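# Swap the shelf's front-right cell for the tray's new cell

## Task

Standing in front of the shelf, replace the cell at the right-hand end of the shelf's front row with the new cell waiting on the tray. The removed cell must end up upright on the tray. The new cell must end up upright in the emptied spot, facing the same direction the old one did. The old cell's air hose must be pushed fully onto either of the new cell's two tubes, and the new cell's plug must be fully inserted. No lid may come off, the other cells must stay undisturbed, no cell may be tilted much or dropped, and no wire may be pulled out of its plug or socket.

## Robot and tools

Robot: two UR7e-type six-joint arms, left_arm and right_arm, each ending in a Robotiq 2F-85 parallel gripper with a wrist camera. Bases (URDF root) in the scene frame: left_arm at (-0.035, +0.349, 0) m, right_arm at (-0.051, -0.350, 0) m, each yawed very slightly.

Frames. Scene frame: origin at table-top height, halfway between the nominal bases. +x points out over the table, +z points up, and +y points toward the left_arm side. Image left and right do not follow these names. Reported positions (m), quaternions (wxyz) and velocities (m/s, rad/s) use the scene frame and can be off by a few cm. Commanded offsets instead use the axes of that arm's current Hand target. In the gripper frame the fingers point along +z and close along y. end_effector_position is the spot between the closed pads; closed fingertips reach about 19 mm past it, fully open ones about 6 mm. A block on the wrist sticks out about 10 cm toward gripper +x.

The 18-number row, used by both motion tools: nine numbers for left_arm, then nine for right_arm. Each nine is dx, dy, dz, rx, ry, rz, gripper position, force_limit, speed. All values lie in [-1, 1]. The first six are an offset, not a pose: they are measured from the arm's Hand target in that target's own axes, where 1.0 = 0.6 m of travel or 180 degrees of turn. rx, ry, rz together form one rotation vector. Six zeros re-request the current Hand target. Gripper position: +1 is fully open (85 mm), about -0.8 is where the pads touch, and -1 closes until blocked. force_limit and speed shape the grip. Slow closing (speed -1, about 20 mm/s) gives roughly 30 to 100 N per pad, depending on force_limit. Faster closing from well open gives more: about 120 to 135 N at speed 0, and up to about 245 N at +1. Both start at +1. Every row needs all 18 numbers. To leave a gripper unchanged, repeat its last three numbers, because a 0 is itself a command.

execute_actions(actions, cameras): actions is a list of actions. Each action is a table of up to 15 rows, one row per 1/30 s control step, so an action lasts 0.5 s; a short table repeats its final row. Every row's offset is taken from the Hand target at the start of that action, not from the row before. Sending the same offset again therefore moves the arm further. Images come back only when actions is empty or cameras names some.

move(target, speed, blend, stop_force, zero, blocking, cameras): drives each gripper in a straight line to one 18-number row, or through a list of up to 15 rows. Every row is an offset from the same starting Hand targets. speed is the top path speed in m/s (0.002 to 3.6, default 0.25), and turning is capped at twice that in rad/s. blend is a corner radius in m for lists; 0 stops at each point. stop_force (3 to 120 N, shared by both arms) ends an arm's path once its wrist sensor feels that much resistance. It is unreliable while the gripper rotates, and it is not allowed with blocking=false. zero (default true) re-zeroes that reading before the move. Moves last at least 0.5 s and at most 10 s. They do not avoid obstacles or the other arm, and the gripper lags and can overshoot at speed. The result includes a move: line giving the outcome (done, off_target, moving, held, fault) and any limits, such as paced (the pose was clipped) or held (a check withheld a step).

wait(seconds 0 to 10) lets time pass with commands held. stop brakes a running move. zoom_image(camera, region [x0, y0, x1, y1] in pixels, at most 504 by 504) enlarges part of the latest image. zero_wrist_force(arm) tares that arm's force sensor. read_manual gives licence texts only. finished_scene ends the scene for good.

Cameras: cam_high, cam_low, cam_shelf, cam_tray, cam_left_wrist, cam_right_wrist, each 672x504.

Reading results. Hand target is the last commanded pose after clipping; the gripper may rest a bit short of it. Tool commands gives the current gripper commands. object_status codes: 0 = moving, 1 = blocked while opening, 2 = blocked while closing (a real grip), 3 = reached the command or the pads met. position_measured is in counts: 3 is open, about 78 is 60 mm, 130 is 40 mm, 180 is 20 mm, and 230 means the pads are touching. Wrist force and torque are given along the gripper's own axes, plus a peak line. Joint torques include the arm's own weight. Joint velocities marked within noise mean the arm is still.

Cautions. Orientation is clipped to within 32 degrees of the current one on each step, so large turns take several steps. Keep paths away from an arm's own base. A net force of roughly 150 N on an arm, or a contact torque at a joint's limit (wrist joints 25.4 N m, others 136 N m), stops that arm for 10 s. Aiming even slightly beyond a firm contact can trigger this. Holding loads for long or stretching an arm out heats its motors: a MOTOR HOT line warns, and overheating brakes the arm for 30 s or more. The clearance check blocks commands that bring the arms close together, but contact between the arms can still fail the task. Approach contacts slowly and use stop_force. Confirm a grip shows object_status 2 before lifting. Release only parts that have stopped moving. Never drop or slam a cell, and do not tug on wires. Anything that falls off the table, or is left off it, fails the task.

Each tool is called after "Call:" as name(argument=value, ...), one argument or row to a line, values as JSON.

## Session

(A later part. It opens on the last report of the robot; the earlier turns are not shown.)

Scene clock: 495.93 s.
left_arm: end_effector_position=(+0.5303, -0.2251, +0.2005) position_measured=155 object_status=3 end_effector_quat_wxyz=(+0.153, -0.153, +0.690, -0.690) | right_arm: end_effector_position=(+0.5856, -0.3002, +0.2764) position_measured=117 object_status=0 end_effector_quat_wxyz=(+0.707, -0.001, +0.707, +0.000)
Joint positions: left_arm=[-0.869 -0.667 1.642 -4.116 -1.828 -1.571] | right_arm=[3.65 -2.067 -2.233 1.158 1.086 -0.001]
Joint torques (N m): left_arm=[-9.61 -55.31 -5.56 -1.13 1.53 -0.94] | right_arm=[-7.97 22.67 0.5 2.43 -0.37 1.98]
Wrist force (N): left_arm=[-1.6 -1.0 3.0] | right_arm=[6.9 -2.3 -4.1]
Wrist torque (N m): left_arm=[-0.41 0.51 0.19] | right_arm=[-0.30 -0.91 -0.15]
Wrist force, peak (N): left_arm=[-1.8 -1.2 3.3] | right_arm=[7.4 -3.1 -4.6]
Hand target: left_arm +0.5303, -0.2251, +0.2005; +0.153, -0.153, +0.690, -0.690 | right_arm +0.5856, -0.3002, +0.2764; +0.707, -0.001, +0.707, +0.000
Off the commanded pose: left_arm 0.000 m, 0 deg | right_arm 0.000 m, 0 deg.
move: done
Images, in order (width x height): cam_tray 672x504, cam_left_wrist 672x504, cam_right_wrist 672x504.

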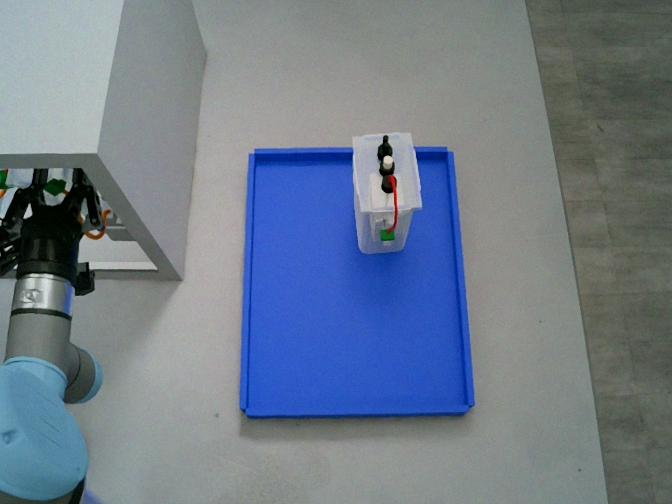

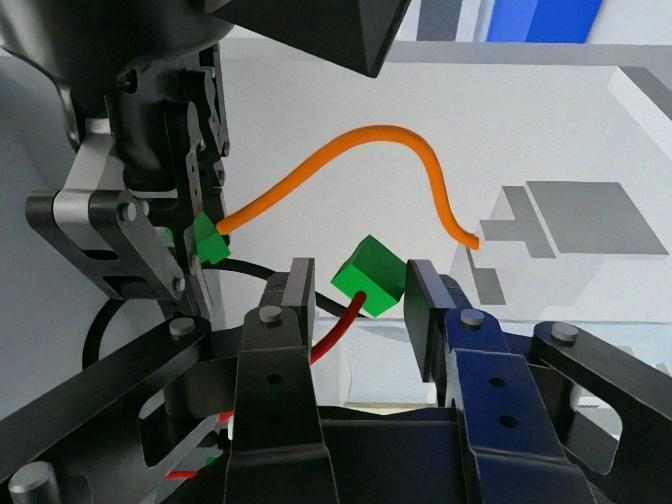

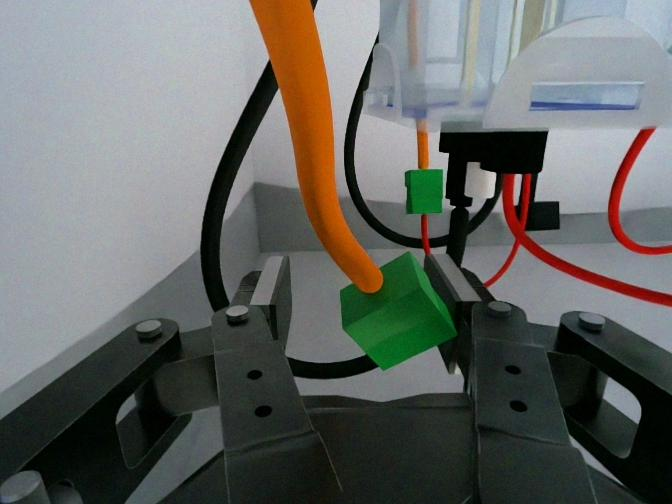

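Call:
move(
  target=[0,0,-0.2,0,0,0,-0.21,-0.3,-1,0,0,-0.25,0,0,0,0.2,-0.9,-1],
  speed=0.08,
  cameras=["all"],
)

Scene clock: 500.70 s.
left_arm: end_effector_position=(+0.4797, -0.1163, +0.2006) position_measured=155 object_status=3 end_effector_quat_wxyz=(+0.153, -0.153, +0.690, -0.690) | right_arm: end_effector_position=(+0.4357, -0.3003, +0.2766) position_measured=104 object_status=3 end_effector_quat_wxyz=(+0.707, -0.001, +0.707, +0.000)
Joint positions: left_arm=[-0.8 -0.788 1.97 -4.324 -1.896 -1.571] | right_arm=[3.979 -1.898 -2.668 1.424 0.757 0]
Joint torques (N m): left_arm=[-10.57 -32.18 -12.92 -1.68 2 -1.21] | right_arm=[6.93 8.82 8.41 0.34 -0.97 -1.85]
Wrist force (N): left_arm=[-1.8 -0.7 3.0] | right_arm=[7.2 -2.1 -4.0]
Wrist torque (N m): left_arm=[-0.36 0.54 0.19] | right_arm=[-0.24 -0.84 -0.15]
Wrist force, peak (N): left_arm=[-1.3 -1.0 4.1] | right_arm=[6.9 -2.1 -5.2]
Hand target: left_arm +0.4796, -0.1163, +0.2005; +0.153, -0.153, +0.690, -0.690 | right_arm +0.4356, -0.3003, +0.2765; +0.707, -0.001, +0.707, +0.000
Off the commanded pose: left_arm 0.000 m, 0 deg | right_arm 0.000 m, 0 deg.
move: done

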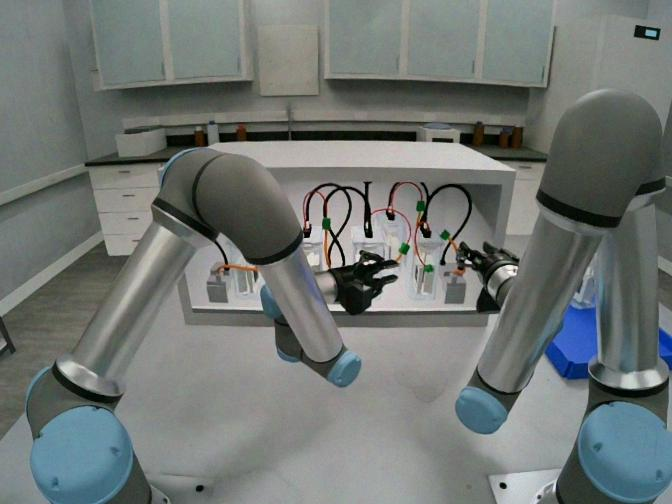

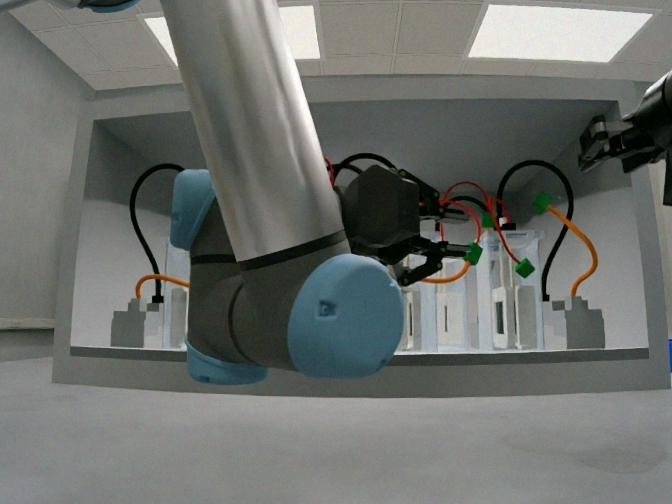

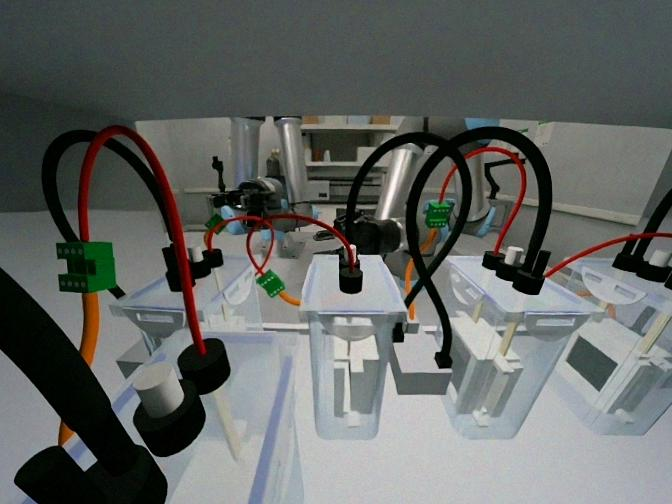

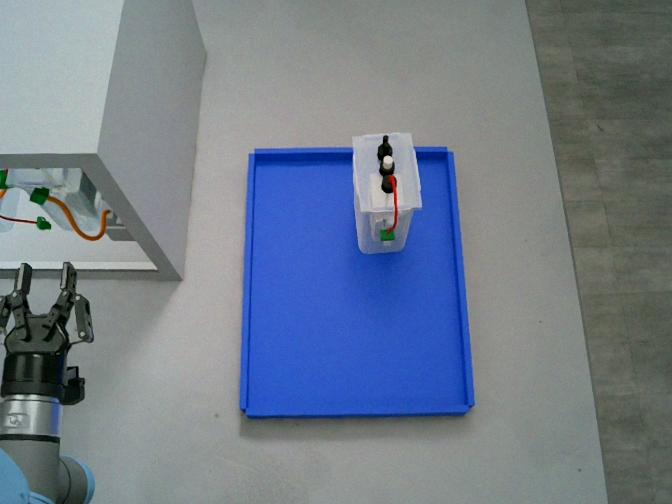

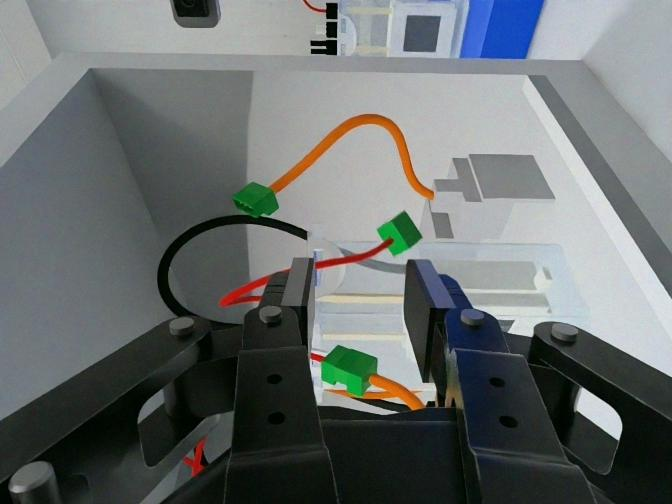

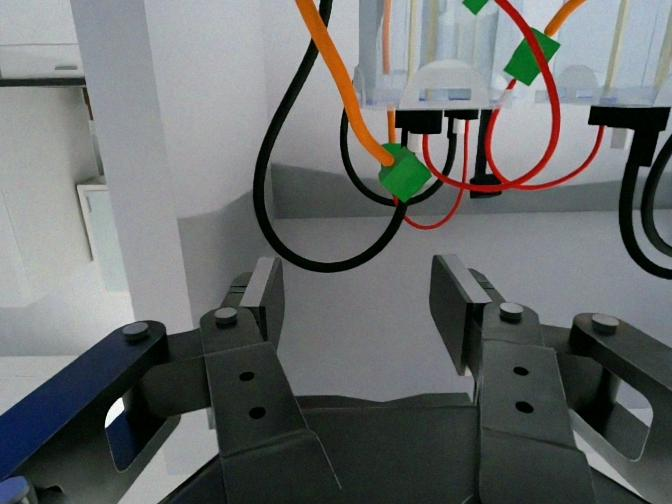

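Call:
move(
  target=[
    [0.06,-0.083,-0.186,0,0,0,-0.21,-0.3,-1,-0.04,0.083,-0.06,0,0,0.5,1,0,0],
    [0.06,-0.083,-0.186,0,0,0,-0.21,-0.3,-1,0.1275,0.108,0.007,0.1736,0,0.985,1,0,0],
  ],
  speed=0.3,
  cameras=["cam_high","cam_low","cam_tray","cam_left_wrist","cam_right_wrist"],
)

Scene clock: 530.00 s.
left_arm: end_effector_position=(+0.3999, -0.0303, +0.2503) position_measured=155 object_status=3 end_effector_quat_wxyz=(+0.153, -0.153, +0.690, -0.690) | right_arm: end_effector_position=(+0.4398, -0.2356, +0.2000) position_measured=3 object_status=3 end_effector_quat_wxyz=(+0.000, +0.819, +0.000, +0.573) end_effector_velocity=(+0.000, +0.000, +0.000) end_effector_angular_velocity=(+0.004, +0.000, -0.001)
Joint positions: left_arm=[-0.795 -1.028 2.309 -4.422 -1.901 -1.571] | right_arm=[4.101 -1.76 -2.673 0.741 0.713 3.576]
Joint velocities: left_arm=[within noise] | right_arm=[0 0.001 -0.001 0 0 0.005]
Joint torques (N m): left_arm=[-9.04 -21.93 -16.05 -0.95 1.11 0.83] | right_arm=[7.01 30.3 0.78 0.67 -0.38 2.3]
Wrist force (N): left_arm=[-1.9 -0.7 2.9] | right_arm=[-0.2 -2.2 -0.7]
Wrist torque (N m): left_arm=[-0.36 0.55 0.19] | right_arm=[-0.40 0.02 0.06]
Wrist force, peak (N): left_arm=[-2.2 -0.7 3.7] | right_arm=[7.4 -3.8 -3.7]
Hand target: left_arm +0.3999, -0.0303, +0.2503; +0.153, -0.153, +0.690, -0.690 | right_arm +0.4398, -0.2356, +0.2000; +0.000, +0.819, +0.000, +0.573
Off the commanded pose: left_arm 0.000 m, 0 deg | right_arm 0.000 m, 0 deg.
move: done
Images, in order (width x height): cam_high 672x504, cam_low 672x504, cam_tray 672x504, cam_left_wrist 672x504, cam_right_wrist 672x504.

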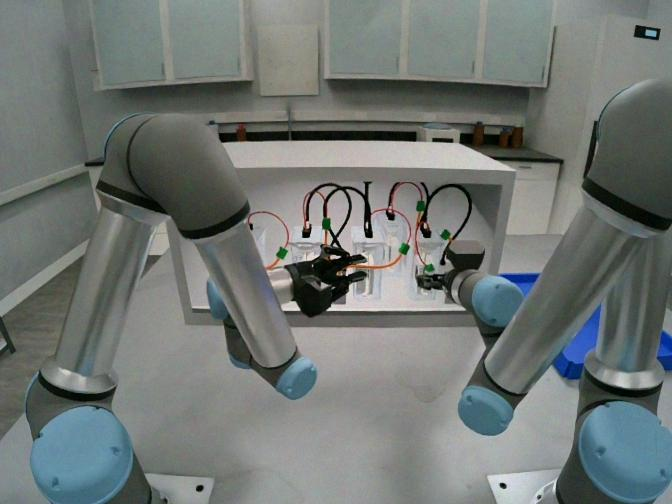

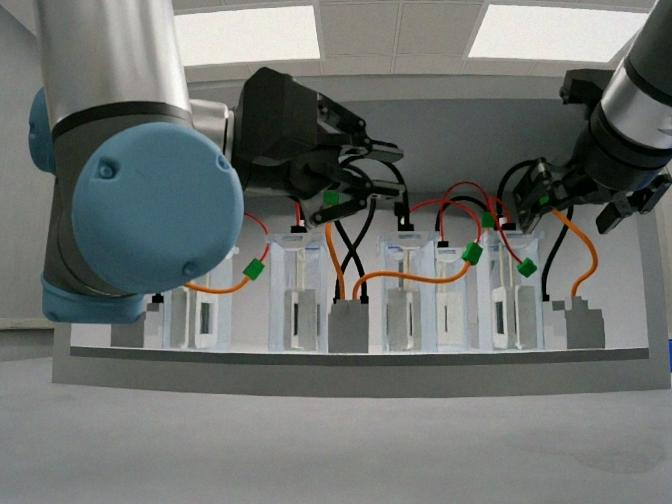

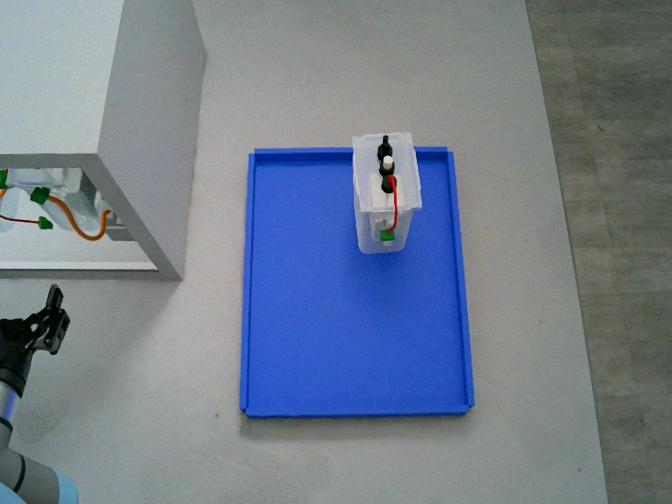

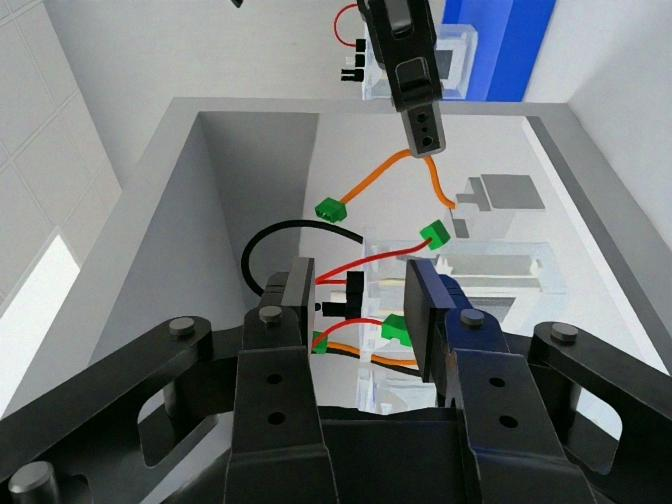

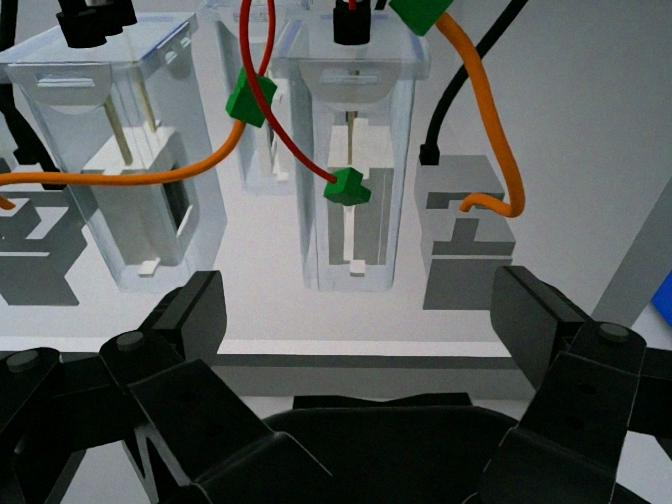

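Call:
zoom_image(
  camera="cam_right_wrist",
  region=[220, 0, 530, 320],
)

Scaled by 1.575 from the camera's 672x504 image, which has a finer 960x720 frame.

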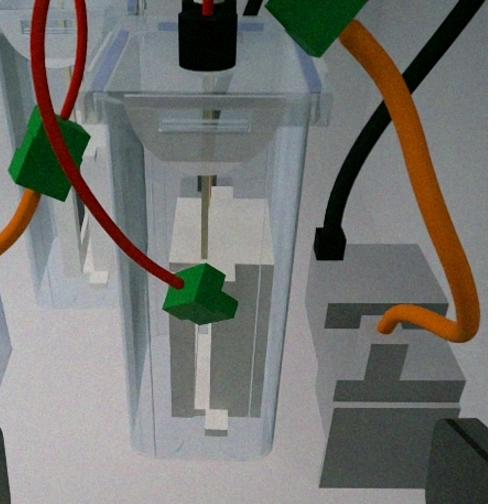

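Call:
zoom_image(
  camera="cam_right_wrist",
  region=[260, 30, 450, 180],
)

Call:
zoom_image(
  camera="cam_right_wrist",
  region=[280, 180, 440, 310],
)

Scaled by 2.653 from the camera's 672x504 image, which has a finer 960x720 frame.

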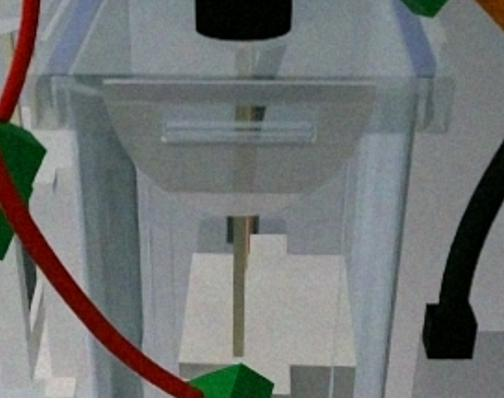

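Scaled by 3.150 from the camera's 672x504 image, which has a finer 960x720 frame.

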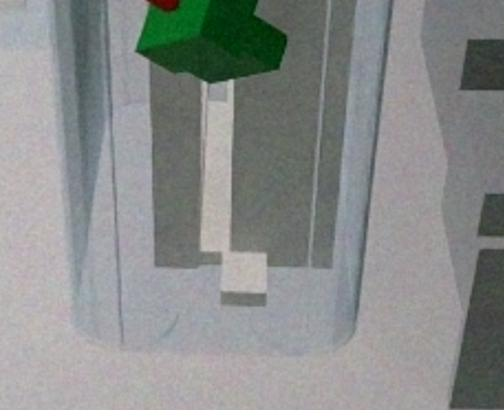

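Call:
move(
  target=[
    [0,0,0,0,0,0,-0.21,-0.3,-1,0.006,0.0023,0.06,0,0.0444,0,1,0,0],
    [0,0,0,0,0,0,-0.21,-0.3,-1,0.0265,0.0023,0.203,0,0.0444,0,1,0,0],
  ],
  speed=0.12,
  cameras=["cam_low","cam_tray","cam_left_wrist","cam_right_wrist"],
)

Scene clock: 566.47 s.
left_arm: end_effector_position=(+0.3999, -0.0303, +0.2503) position_measured=155 object_status=3 end_effector_quat_wxyz=(+0.153, -0.153, +0.690, -0.690) | right_arm: end_effector_position=(+0.5596, -0.2369, +0.1731) position_measured=3 object_status=3 end_effector_quat_wxyz=(+0.000, +0.777, +0.000, +0.629)
Joint positions: left_arm=[-0.795 -1.028 2.309 -4.422 -1.901 -1.571] | right_arm=[3.83 -2.172 -2.319 1.084 0.923 3.303]
Joint torques (N m): left_arm=[-9.05 -21.7 -16.33 -1.36 0.75 1] | right_arm=[-3.29 41.81 12.16 3.81 0.06 2.34]
Wrist force (N): left_arm=[-1.7 -0.8 3.2] | right_arm=[-1.2 -2.4 -1.9]
Wrist torque (N m): left_arm=[-0.37 0.52 0.19] | right_arm=[-0.41 0.09 0.04]
Wrist force, peak (N): left_arm=[-2.0 -1.0 3.1] | right_arm=[-0.6 -2.4 -3.4]
Hand target: left_arm +0.3999, -0.0303, +0.2503; +0.153, -0.153, +0.690, -0.690 | right_arm +0.5596, -0.2369, +0.1732; +0.000, +0.777, +0.000, +0.629
Off the commanded pose: left_arm 0.000 m, 0 deg | right_arm 0.000 m, 0 deg.
move: done
Images, in order (width x height): cam_low 672x504, cam_tray 672x504, cam_left_wrist 672x504, cam_right_wrist 672x504.

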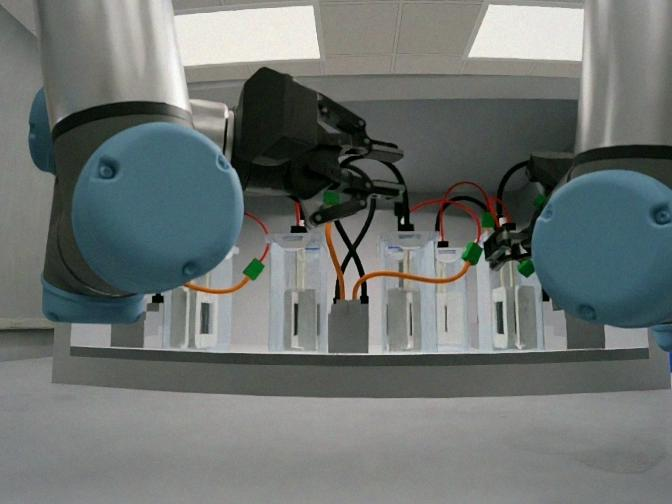

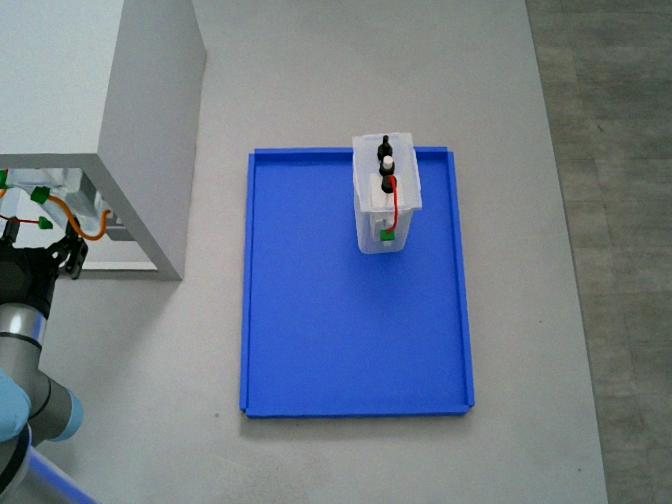

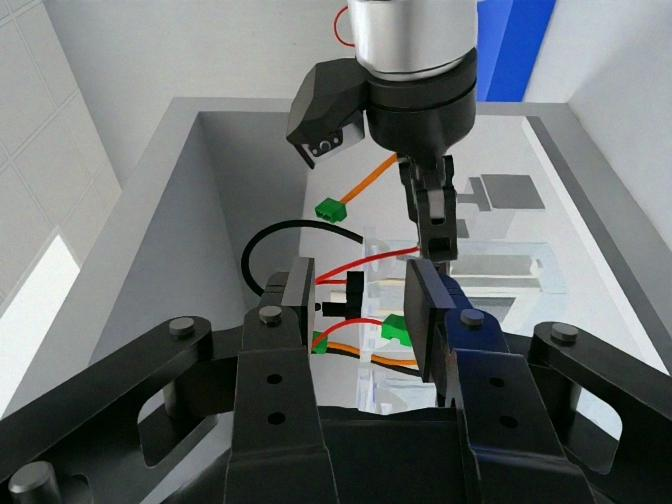

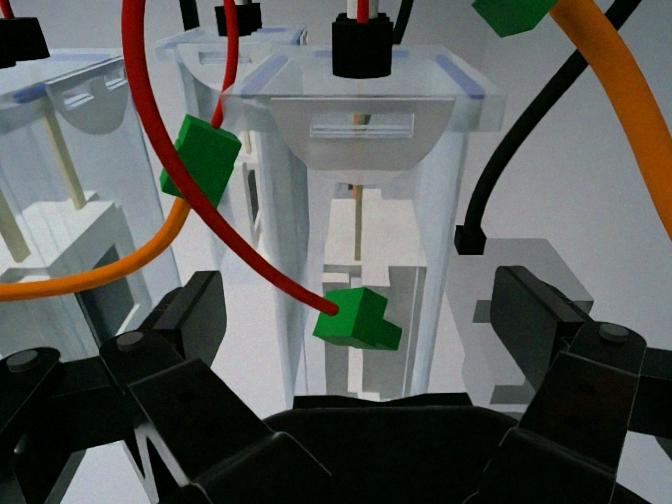

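Call:
move(
  target=[0,0,0,0,0,0,-0.21,-0.3,-1,0,0,0.1063,0,0,0,1,0,0],
  speed=0.05,
  stop_force=12,
  cameras=["cam_low","cam_tray","cam_left_wrist","cam_right_wrist"],
)

Scene clock: 571.97 s.
left_arm: end_effector_position=(+0.3999, -0.0303, +0.2503) position_measured=155 object_status=3 end_effector_quat_wxyz=(+0.153, -0.153, +0.690, -0.690) | right_arm: end_effector_position=(+0.6220, -0.2369, +0.1599) position_measured=3 object_status=3 end_effector_quat_wxyz=(+0.000, +0.777, +0.000, +0.629)
Joint positions: left_arm=[-0.795 -1.028 2.309 -4.422 -1.901 -1.571] | right_arm=[3.736 -2.262 -2.137 1.01 1.014 3.274]
Joint torques (N m): left_arm=[-8.9 -22.02 -15.68 -2.05 0.28 0.96] | right_arm=[11.16 52.57 -1.45 4.64 -1.2 2.3]
Wrist force (N): left_arm=[-2.0 -0.7 3.0] | right_arm=[-1.9 0.2 -1.0]
Wrist torque (N m): left_arm=[-0.35 0.55 0.19] | right_arm=[-0.42 0.06 0.15]
Wrist force, peak (N): left_arm=[-1.8 -0.8 3.3] | right_arm=[-1.1 1.8 -3.6]
Hand target: left_arm +0.3999, -0.0303, +0.2503; +0.153, -0.153, +0.690, -0.690 | right_arm +0.6220, -0.2369, +0.1599; +0.000, +0.777, +0.000, +0.629
Off the commanded pose: left_arm 0.000 m, 0 deg | right_arm 0.000 m, 0 deg.
move: done
Images, in order (width x height): cam_low 672x504, cam_tray 672x504, cam_left_wrist 672x504, cam_right_wrist 672x504.

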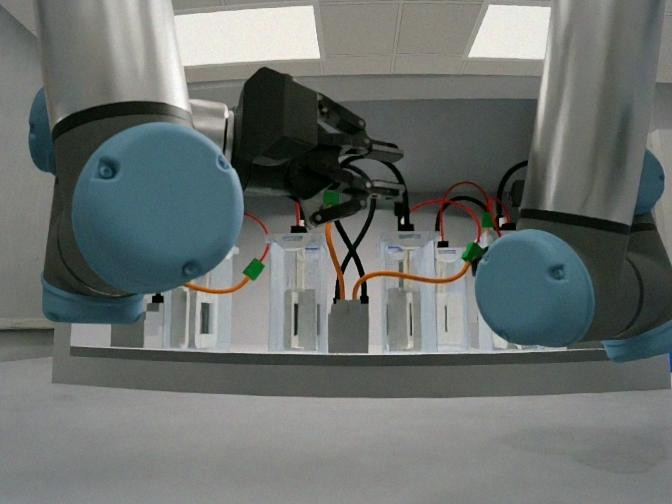

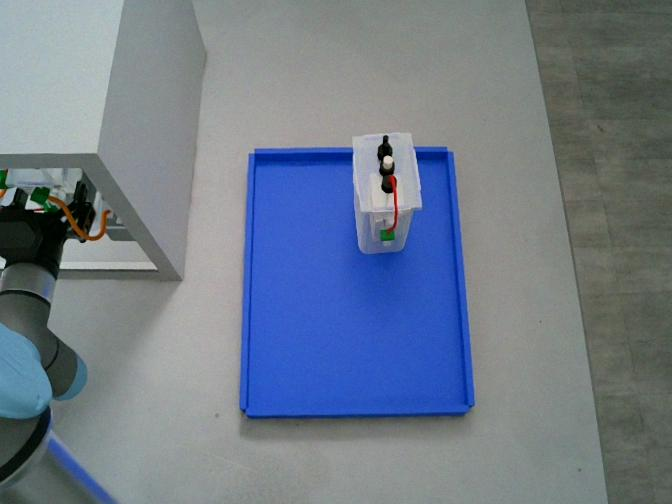

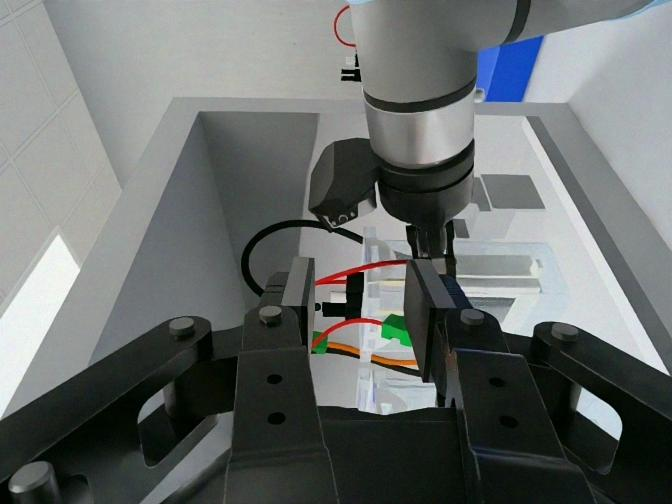

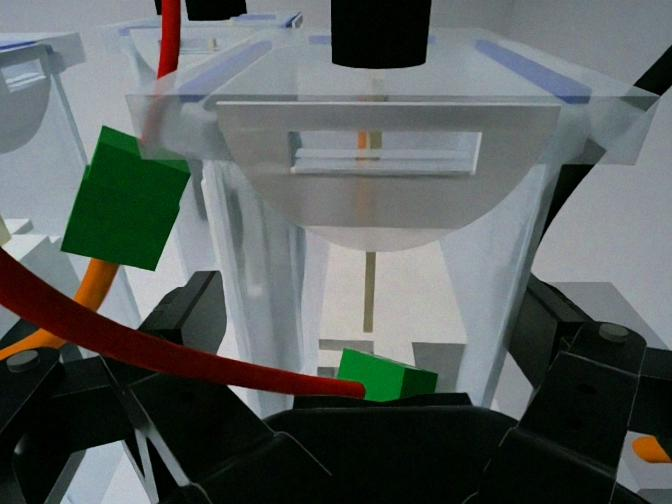

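Call:
move(
  target=[0,0,0,0,0,0,-0.21,-0.3,-1,0,0,0,0,0,0,-1,-0.3,-1],
  speed=0.05,
  cameras=["cam_right_wrist"],
)

Scene clock: 576.57 s.
left_arm: end_effector_position=(+0.3999, -0.0303, +0.2503) position_measured=155 object_status=3 end_effector_quat_wxyz=(+0.153, -0.153, +0.690, -0.690) | right_arm: end_effector_position=(+0.6220, -0.2369, +0.1599) position_measured=23 object_status=0 end_effector_quat_wxyz=(+0.000, +0.777, +0.000, +0.629)
Joint positions: left_arm=[-0.795 -1.028 2.309 -4.422 -1.901 -1.571] | right_arm=[3.736 -2.262 -2.137 1.01 1.014 3.274]
Joint torques (N m): left_arm=[-8.75 -22.57 -16.99 -2.32 0.14 0.92] | right_arm=[6.82 47.67 2.85 2.39 0.14 2.23]
Wrist force (N): left_arm=[-1.8 -0.8 3.1] | right_arm=[2.6 -2.0 -7.1]
Wrist torque (N m): left_arm=[-0.37 0.54 0.19] | right_arm=[-0.49 0.03 0.04]
Wrist force, peak (N): left_arm=[-1.9 -0.6 3.2] | right_arm=[2.6 -2.1 -7.3]
Hand target: left_arm +0.3999, -0.0303, +0.2503; +0.153, -0.153, +0.690, -0.690 | right_arm +0.6220, -0.2369, +0.1599; +0.000, +0.777, +0.000, +0.629
Off the commanded pose: left_arm 0.000 m, 0 deg | right_arm 0.000 m, 0 deg.
move: done
Images, in order (width x height): cam_right_wrist 672x504.

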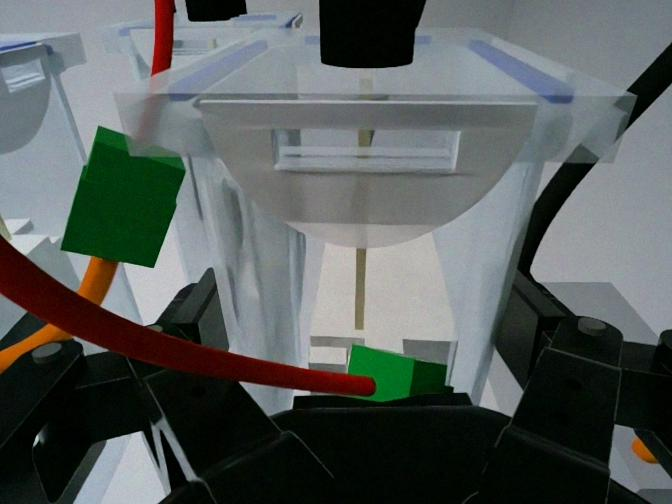

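Call:
wait(
  seconds=1,
  cameras=["cam_right_wrist"],
)

Scene clock: 579.90 s.
left_arm: end_effector_position=(+0.3999, -0.0303, +0.2503) position_measured=155 object_status=3 end_effector_quat_wxyz=(+0.153, -0.153, +0.690, -0.690) | right_arm: end_effector_position=(+0.6220, -0.2369, +0.1599) position_measured=23 object_status=2 end_effector_quat_wxyz=(+0.000, +0.777, +0.000, +0.629)
Joint positions: left_arm=[-0.795 -1.028 2.309 -4.422 -1.901 -1.571] | right_arm=[3.736 -2.262 -2.137 1.01 1.014 3.274]
Joint torques (N m): left_arm=[-8.21 -22.15 -16.3 -2.75 -0.09 0.87] | right_arm=[-7.78 28.4 18.16 0.76 1.51 2.08]
Wrist force (N): left_arm=[-1.7 -0.6 3.0] | right_arm=[2.5 -2.2 -7.3]
Wrist torque (N m): left_arm=[-0.34 0.51 0.19] | right_arm=[-0.52 0.04 0.05]
Wrist force, peak (N): left_arm=[-1.8 -0.8 3.5] | right_arm=[2.6 -2.2 -7.5]
Hand target: left_arm +0.3999, -0.0303, +0.2503; +0.153, -0.153, +0.690, -0.690 | right_arm +0.6220, -0.2369, +0.1599; +0.000, +0.777, +0.000, +0.629
Tool commands: left_gripper/position=-0.21 left_gripper/force_limit=-0.3 left_gripper/speed=-1.0 right_gripper/position=-1.0 right_gripper/force_limit=-0.3 right_gripper/speed=-1.0
Off the commanded pose: left_arm 0.000 m, 0 deg | right_arm 0.000 m, 0 deg.
wait: 1.00 s; at rest from the start
Images, in order (width x height): cam_right_wrist 672x504.

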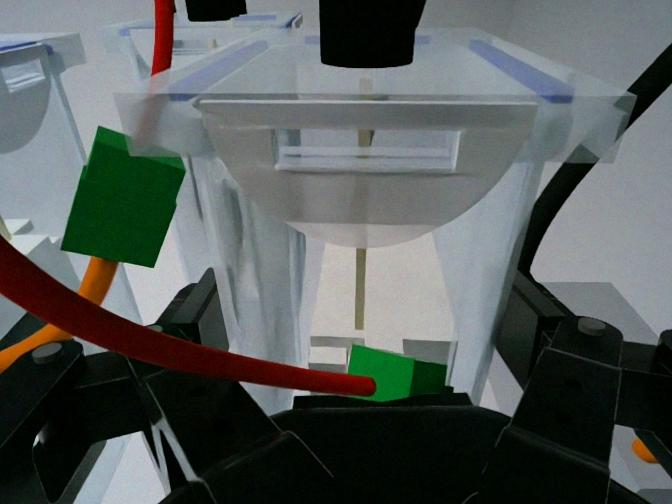

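Call:
move(
  target=[0,0,0,0,0,0,-0.21,-0.3,-1,0.0245,0,-0.0052,0,0,0,-1,-0.3,-1],
  speed=0.04,
  cameras=["cam_low","cam_right_wrist"],
)

Scene clock: 584.60 s.
left_arm: end_effector_position=(+0.3999, -0.0303, +0.2503) position_measured=155 object_status=3 end_effector_quat_wxyz=(+0.153, -0.153, +0.690, -0.690) | right_arm: end_effector_position=(+0.6220, -0.2369, +0.1751) position_measured=23 object_status=2 end_effector_quat_wxyz=(+0.000, +0.777, +0.000, +0.629) end_effector_velocity=(+0.000, -0.001, -0.001) end_effector_angular_velocity=(-0.001, -0.003, -0.002)
Joint positions: left_arm=[-0.795 -1.028 2.309 -4.422 -1.901 -1.571] | right_arm=[3.736 -2.222 -2.141 0.974 1.014 3.274]
Joint velocities: left_arm=[within noise] | right_arm=[0 -0.005 0 0.008 -0.003 -0.002]
Joint torques (N m): left_arm=[-8.83 -22.24 -16.42 -3.16 -0.37 0.83] | right_arm=[-7.12 36.11 8.9 6.64 -2.22 0.2]
Wrist force (N): left_arm=[-1.7 -0.6 3.0] | right_arm=[-13.1 -1.7 -0.4]
Wrist torque (N m): left_arm=[-0.34 0.51 0.19] | right_arm=[-0.40 -0.03 0.28]
Wrist force, peak (N): left_arm=[-2.0 -0.8 3.2] | right_arm=[-17.6 -2.0 2.4]
Hand target: left_arm +0.3999, -0.0303, +0.2503; +0.153, -0.153, +0.690, -0.690 | right_arm +0.6220, -0.2369, +0.1749; +0.000, +0.777, +0.000, +0.629
Off the commanded pose: left_arm 0.000 m, 0 deg | right_arm 0.000 m, 0 deg.
move: done
Images, in order (width x height): cam_low 672x504, cam_right_wrist 672x504.

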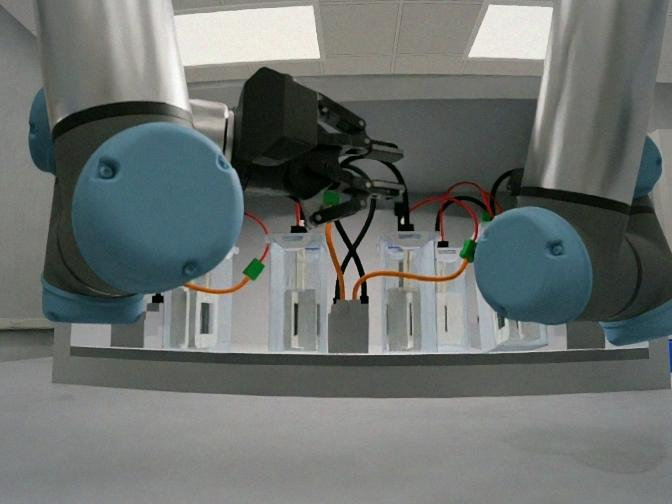

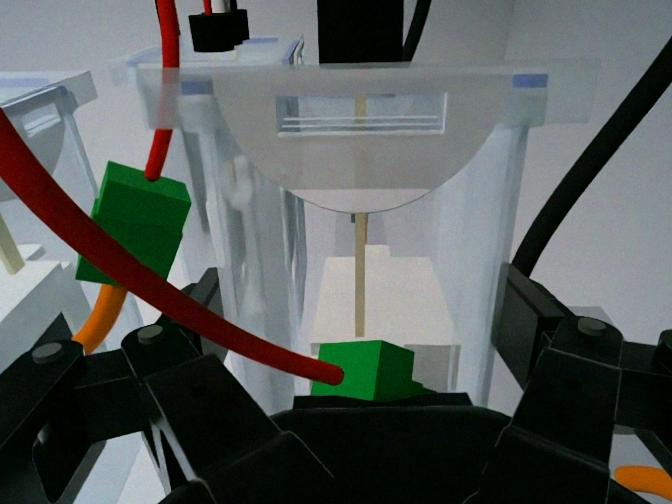

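Call:
zoom_image(
  camera="cam_low",
  region=[420, 180, 620, 380],
)

Call:
wait(
  seconds=0.3,
  cameras=["cam_high","cam_tray","cam_shelf","cam_left_wrist"],
)

Call:
zoom_image(
  camera="cam_shelf",
  region=[40, 130, 300, 390],
)

Call:
zoom_image(
  camera="cam_left_wrist",
  region=[220, 140, 560, 420],
)

Scaled by 2.520 from the camera's 672x504 image, which has a finer 960x720 frame.

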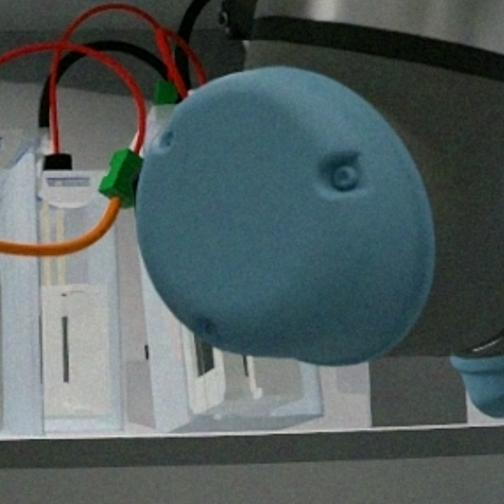

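Scene clock: 598.97 s.
left_arm: end_effector_position=(+0.3999, -0.0303, +0.2503) position_measured=155 object_status=3 end_effector_quat_wxyz=(+0.153, -0.153, +0.690, -0.690) | right_arm: end_effector_position=(+0.6220, -0.2369, +0.1749) position_measured=23 object_status=2 end_effector_quat_wxyz=(+0.000, +0.777, +0.000, +0.629)
Joint positions: left_arm=[-0.795 -1.028 2.309 -4.422 -1.901 -1.571] | right_arm=[3.736 -2.222 -2.141 0.974 1.014 3.274]
Joint torques (N m): left_arm=[-8.84 -22.93 -16.43 -3.34 -0.83 0.97] | right_arm=[-3.39 35.85 25.31 4.18 -2.09 0.01]
Wrist force (N): left_arm=[-1.7 -0.8 3.0] | right_arm=[-12.5 -1.8 -0.9]
Wrist torque (N m): left_arm=[-0.38 0.52 0.19] | right_arm=[-0.34 -0.02 0.32]
Wrist force, peak (N): left_arm=[-1.8 -1.0 3.2] | right_arm=[-12.9 -1.7 -1.1]
Hand target: left_arm +0.3999, -0.0303, +0.2503; +0.153, -0.153, +0.690, -0.690 | right_arm +0.6220, -0.2369, +0.1749; +0.000, +0.777, +0.000, +0.629
Tool commands: left_gripper/position=-0.21 left_gripper/force_limit=-0.3 left_gripper/speed=-1.0 right_gripper/position=-1.0 right_gripper/force_limit=-0.3 right_gripper/speed=-1.0
Off the commanded pose: left_arm 0.000 m, 0 deg | right_arm 0.000 m, 0 deg.
wait: 0.30 s; at rest from the start
Images, in order (width x height): cam_high 672x504, cam_shelf 672x504, cam_tray 672x504, cam_left_wrist 672x504.

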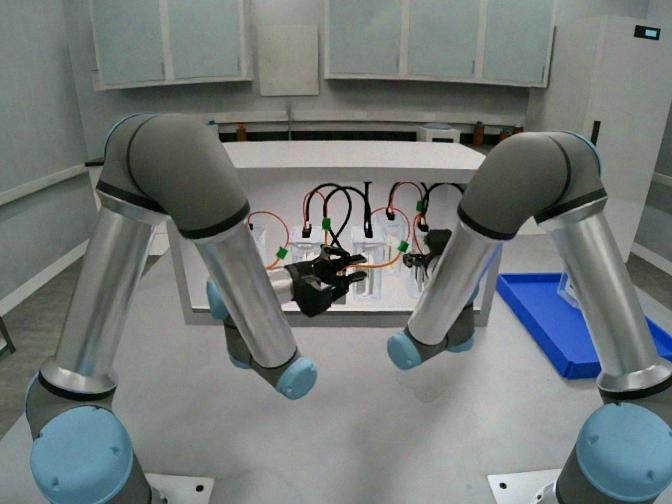

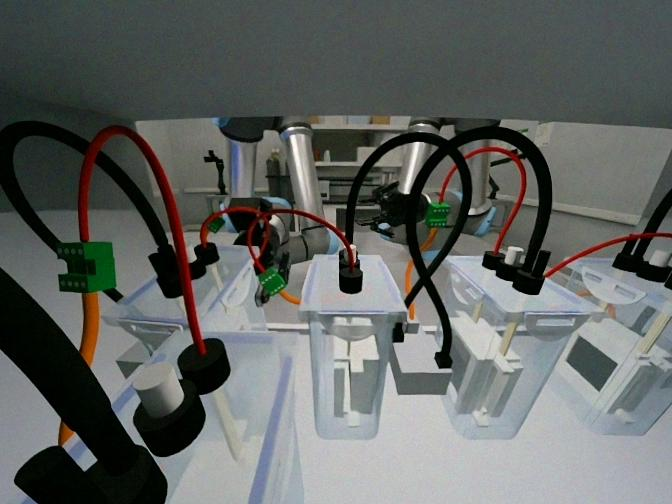

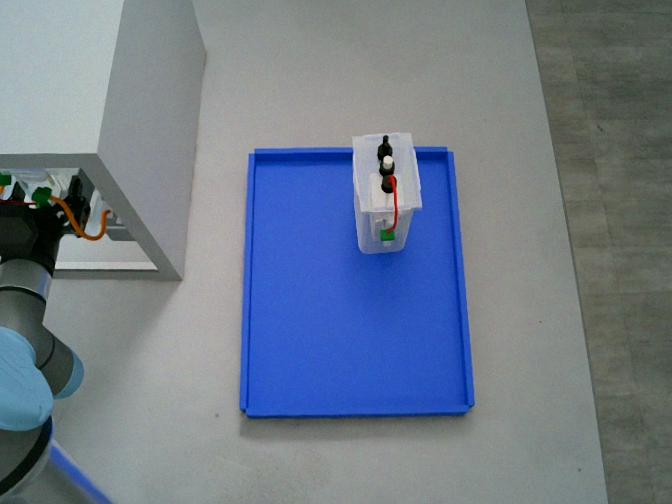

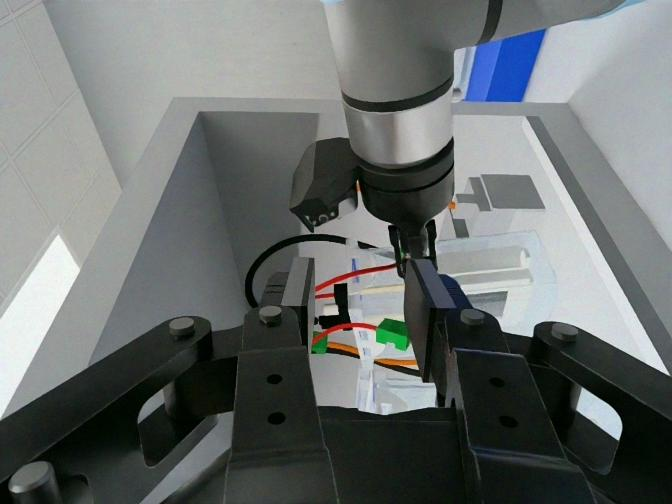

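Scaled by 1.938 from the camera's 672x504 image, which has a finer 960x720 frame.

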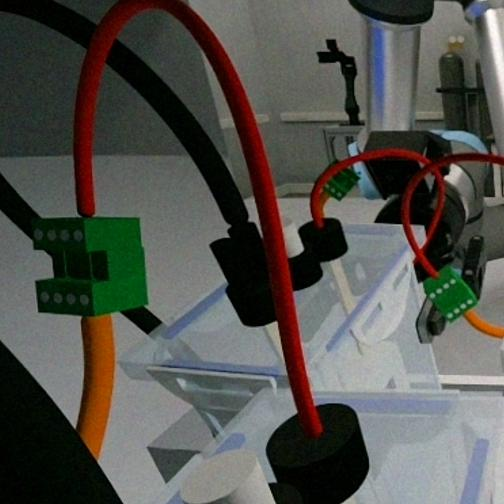

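Scaled by 1.482 from the camera's 672x504 image, which has a finer 960x720 frame.

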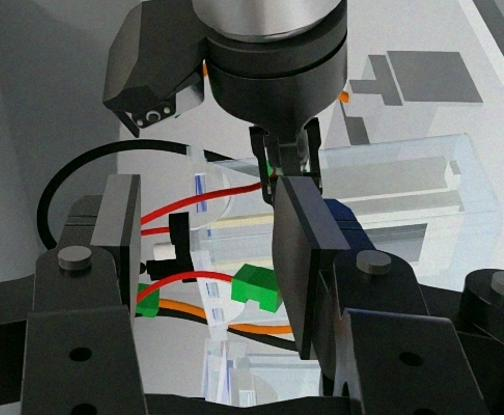

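Call:
move(
  target=[
    [0,0,0,0,0,0,-0.21,-0.3,-1,-0.0245,0,0.0052,0,0,0,-1,-0.3,-1],
  ],
  speed=0.03,
  cameras=["cam_right_wrist"],
)

Call:
move(
  target=[
    [0,0,0,0,0,0,-0.21,-0.3,-1,0,0,0,0,0,0,1,-0.3,-1],
  ],
  speed=0.03,
  cameras=["cam_right_wrist","cam_left_wrist"],
)

Scene clock: 604.00 s.
left_arm: end_effector_position=(+0.3999, -0.0303, +0.2503) position_measured=155 object_status=3 end_effector_quat_wxyz=(+0.153, -0.153, +0.690, -0.690) | right_arm: end_effector_position=(+0.6221, -0.2368, +0.1600) position_measured=23 object_status=2 end_effector_quat_wxyz=(+0.000, +0.777, +0.000, +0.629) end_effector_velocity=(+0.000, +0.000, +0.000) end_effector_angular_velocity=(+0.000, +0.002, +0.000)
Joint positions: left_arm=[-0.795 -1.028 2.309 -4.422 -1.901 -1.571] | right_arm=[3.736 -2.262 -2.137 1.01 1.014 3.274]
Joint velocities: left_arm=[within noise] | right_arm=[0 0.002 0 -0.005 0 0.001]
Joint torques (N m): left_arm=[-8.61 -22.55 -16.46 -3.13 -0.99 0.94] | right_arm=[1.76 40.55 0.34 -3.5 -0.49 1.78]
Wrist force (N): left_arm=[-1.7 -1.0 2.9] | right_arm=[15.0 -7.7 -11.9]
Wrist torque (N m): left_arm=[-0.41 0.51 0.19] | right_arm=[-0.48 0.19 -0.14]
Wrist force, peak (N): left_arm=[-1.8 -0.9 3.3] | right_arm=[18.7 -9.8 -11.8]
Hand target: left_arm +0.3999, -0.0303, +0.2503; +0.153, -0.153, +0.690, -0.690 | right_arm +0.6220, -0.2369, +0.1599; +0.000, +0.777, +0.000, +0.629
Off the commanded pose: left_arm 0.000 m, 0 deg | right_arm 0.000 m, 0 deg.
move: done
Images, in order (width x height): cam_right_wrist 672x504.

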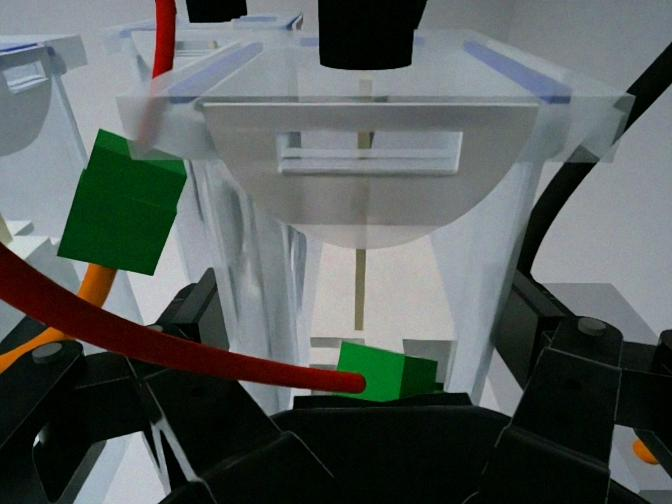

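Scene clock: 604.67 s.
left_arm: end_effector_position=(+0.3999, -0.0303, +0.2503) position_measured=155 object_status=3 end_effector_quat_wxyz=(+0.153, -0.153, +0.690, -0.690) | right_arm: end_effector_position=(+0.6220, -0.2369, +0.1599) position_measured=3 object_status=3 end_effector_quat_wxyz=(+0.000, +0.777, +0.000, +0.629)
Joint positions: left_arm=[-0.795 -1.028 2.309 -4.422 -1.901 -1.571] | right_arm=[3.736 -2.262 -2.137 1.01 1.014 3.274]
Joint torques (N m): left_arm=[-8.5 -22.96 -16.01 -3.25 -1.06 0.9] | right_arm=[4.17 51.27 -1.74 4.35 0.43 1.79]
Wrist force (N): left_arm=[-1.8 -0.6 3.1] | right_arm=[-2.3 -3.0 -2.4]
Wrist torque (N m): left_arm=[-0.34 0.53 0.20] | right_arm=[-0.56 0.29 0.10]
Wrist force, peak (N): left_arm=[-1.7 -1.1 3.2] | right_arm=[15.4 -7.5 -11.7]
Hand target: left_arm +0.3999, -0.0303, +0.2503; +0.153, -0.153, +0.690, -0.690 | right_arm +0.6220, -0.2369, +0.1599; +0.000, +0.777, +0.000, +0.629
Off the commanded pose: left_arm 0.000 m, 0 deg | right_arm 0.000 m, 0 deg.
move: done
Images, in order (width x height): cam_left_wrist 672x504, cam_right_wrist 672x504.

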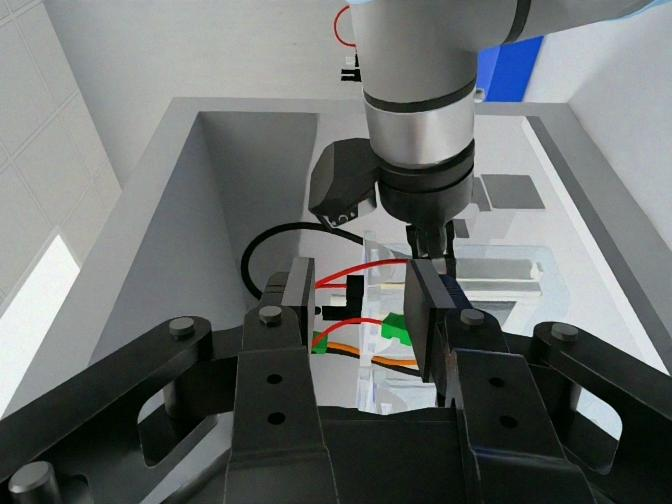

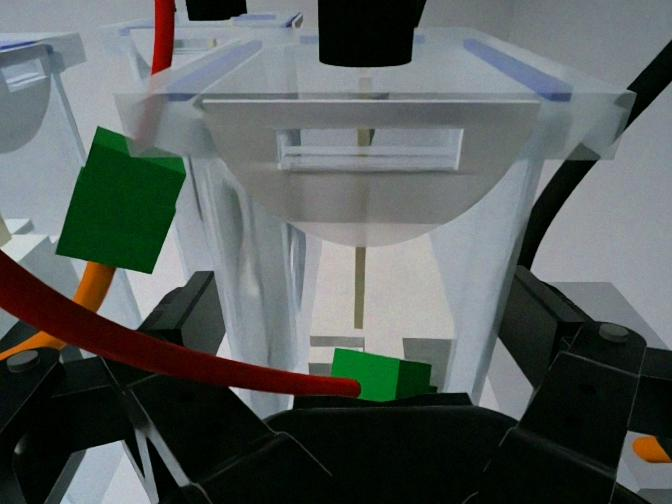

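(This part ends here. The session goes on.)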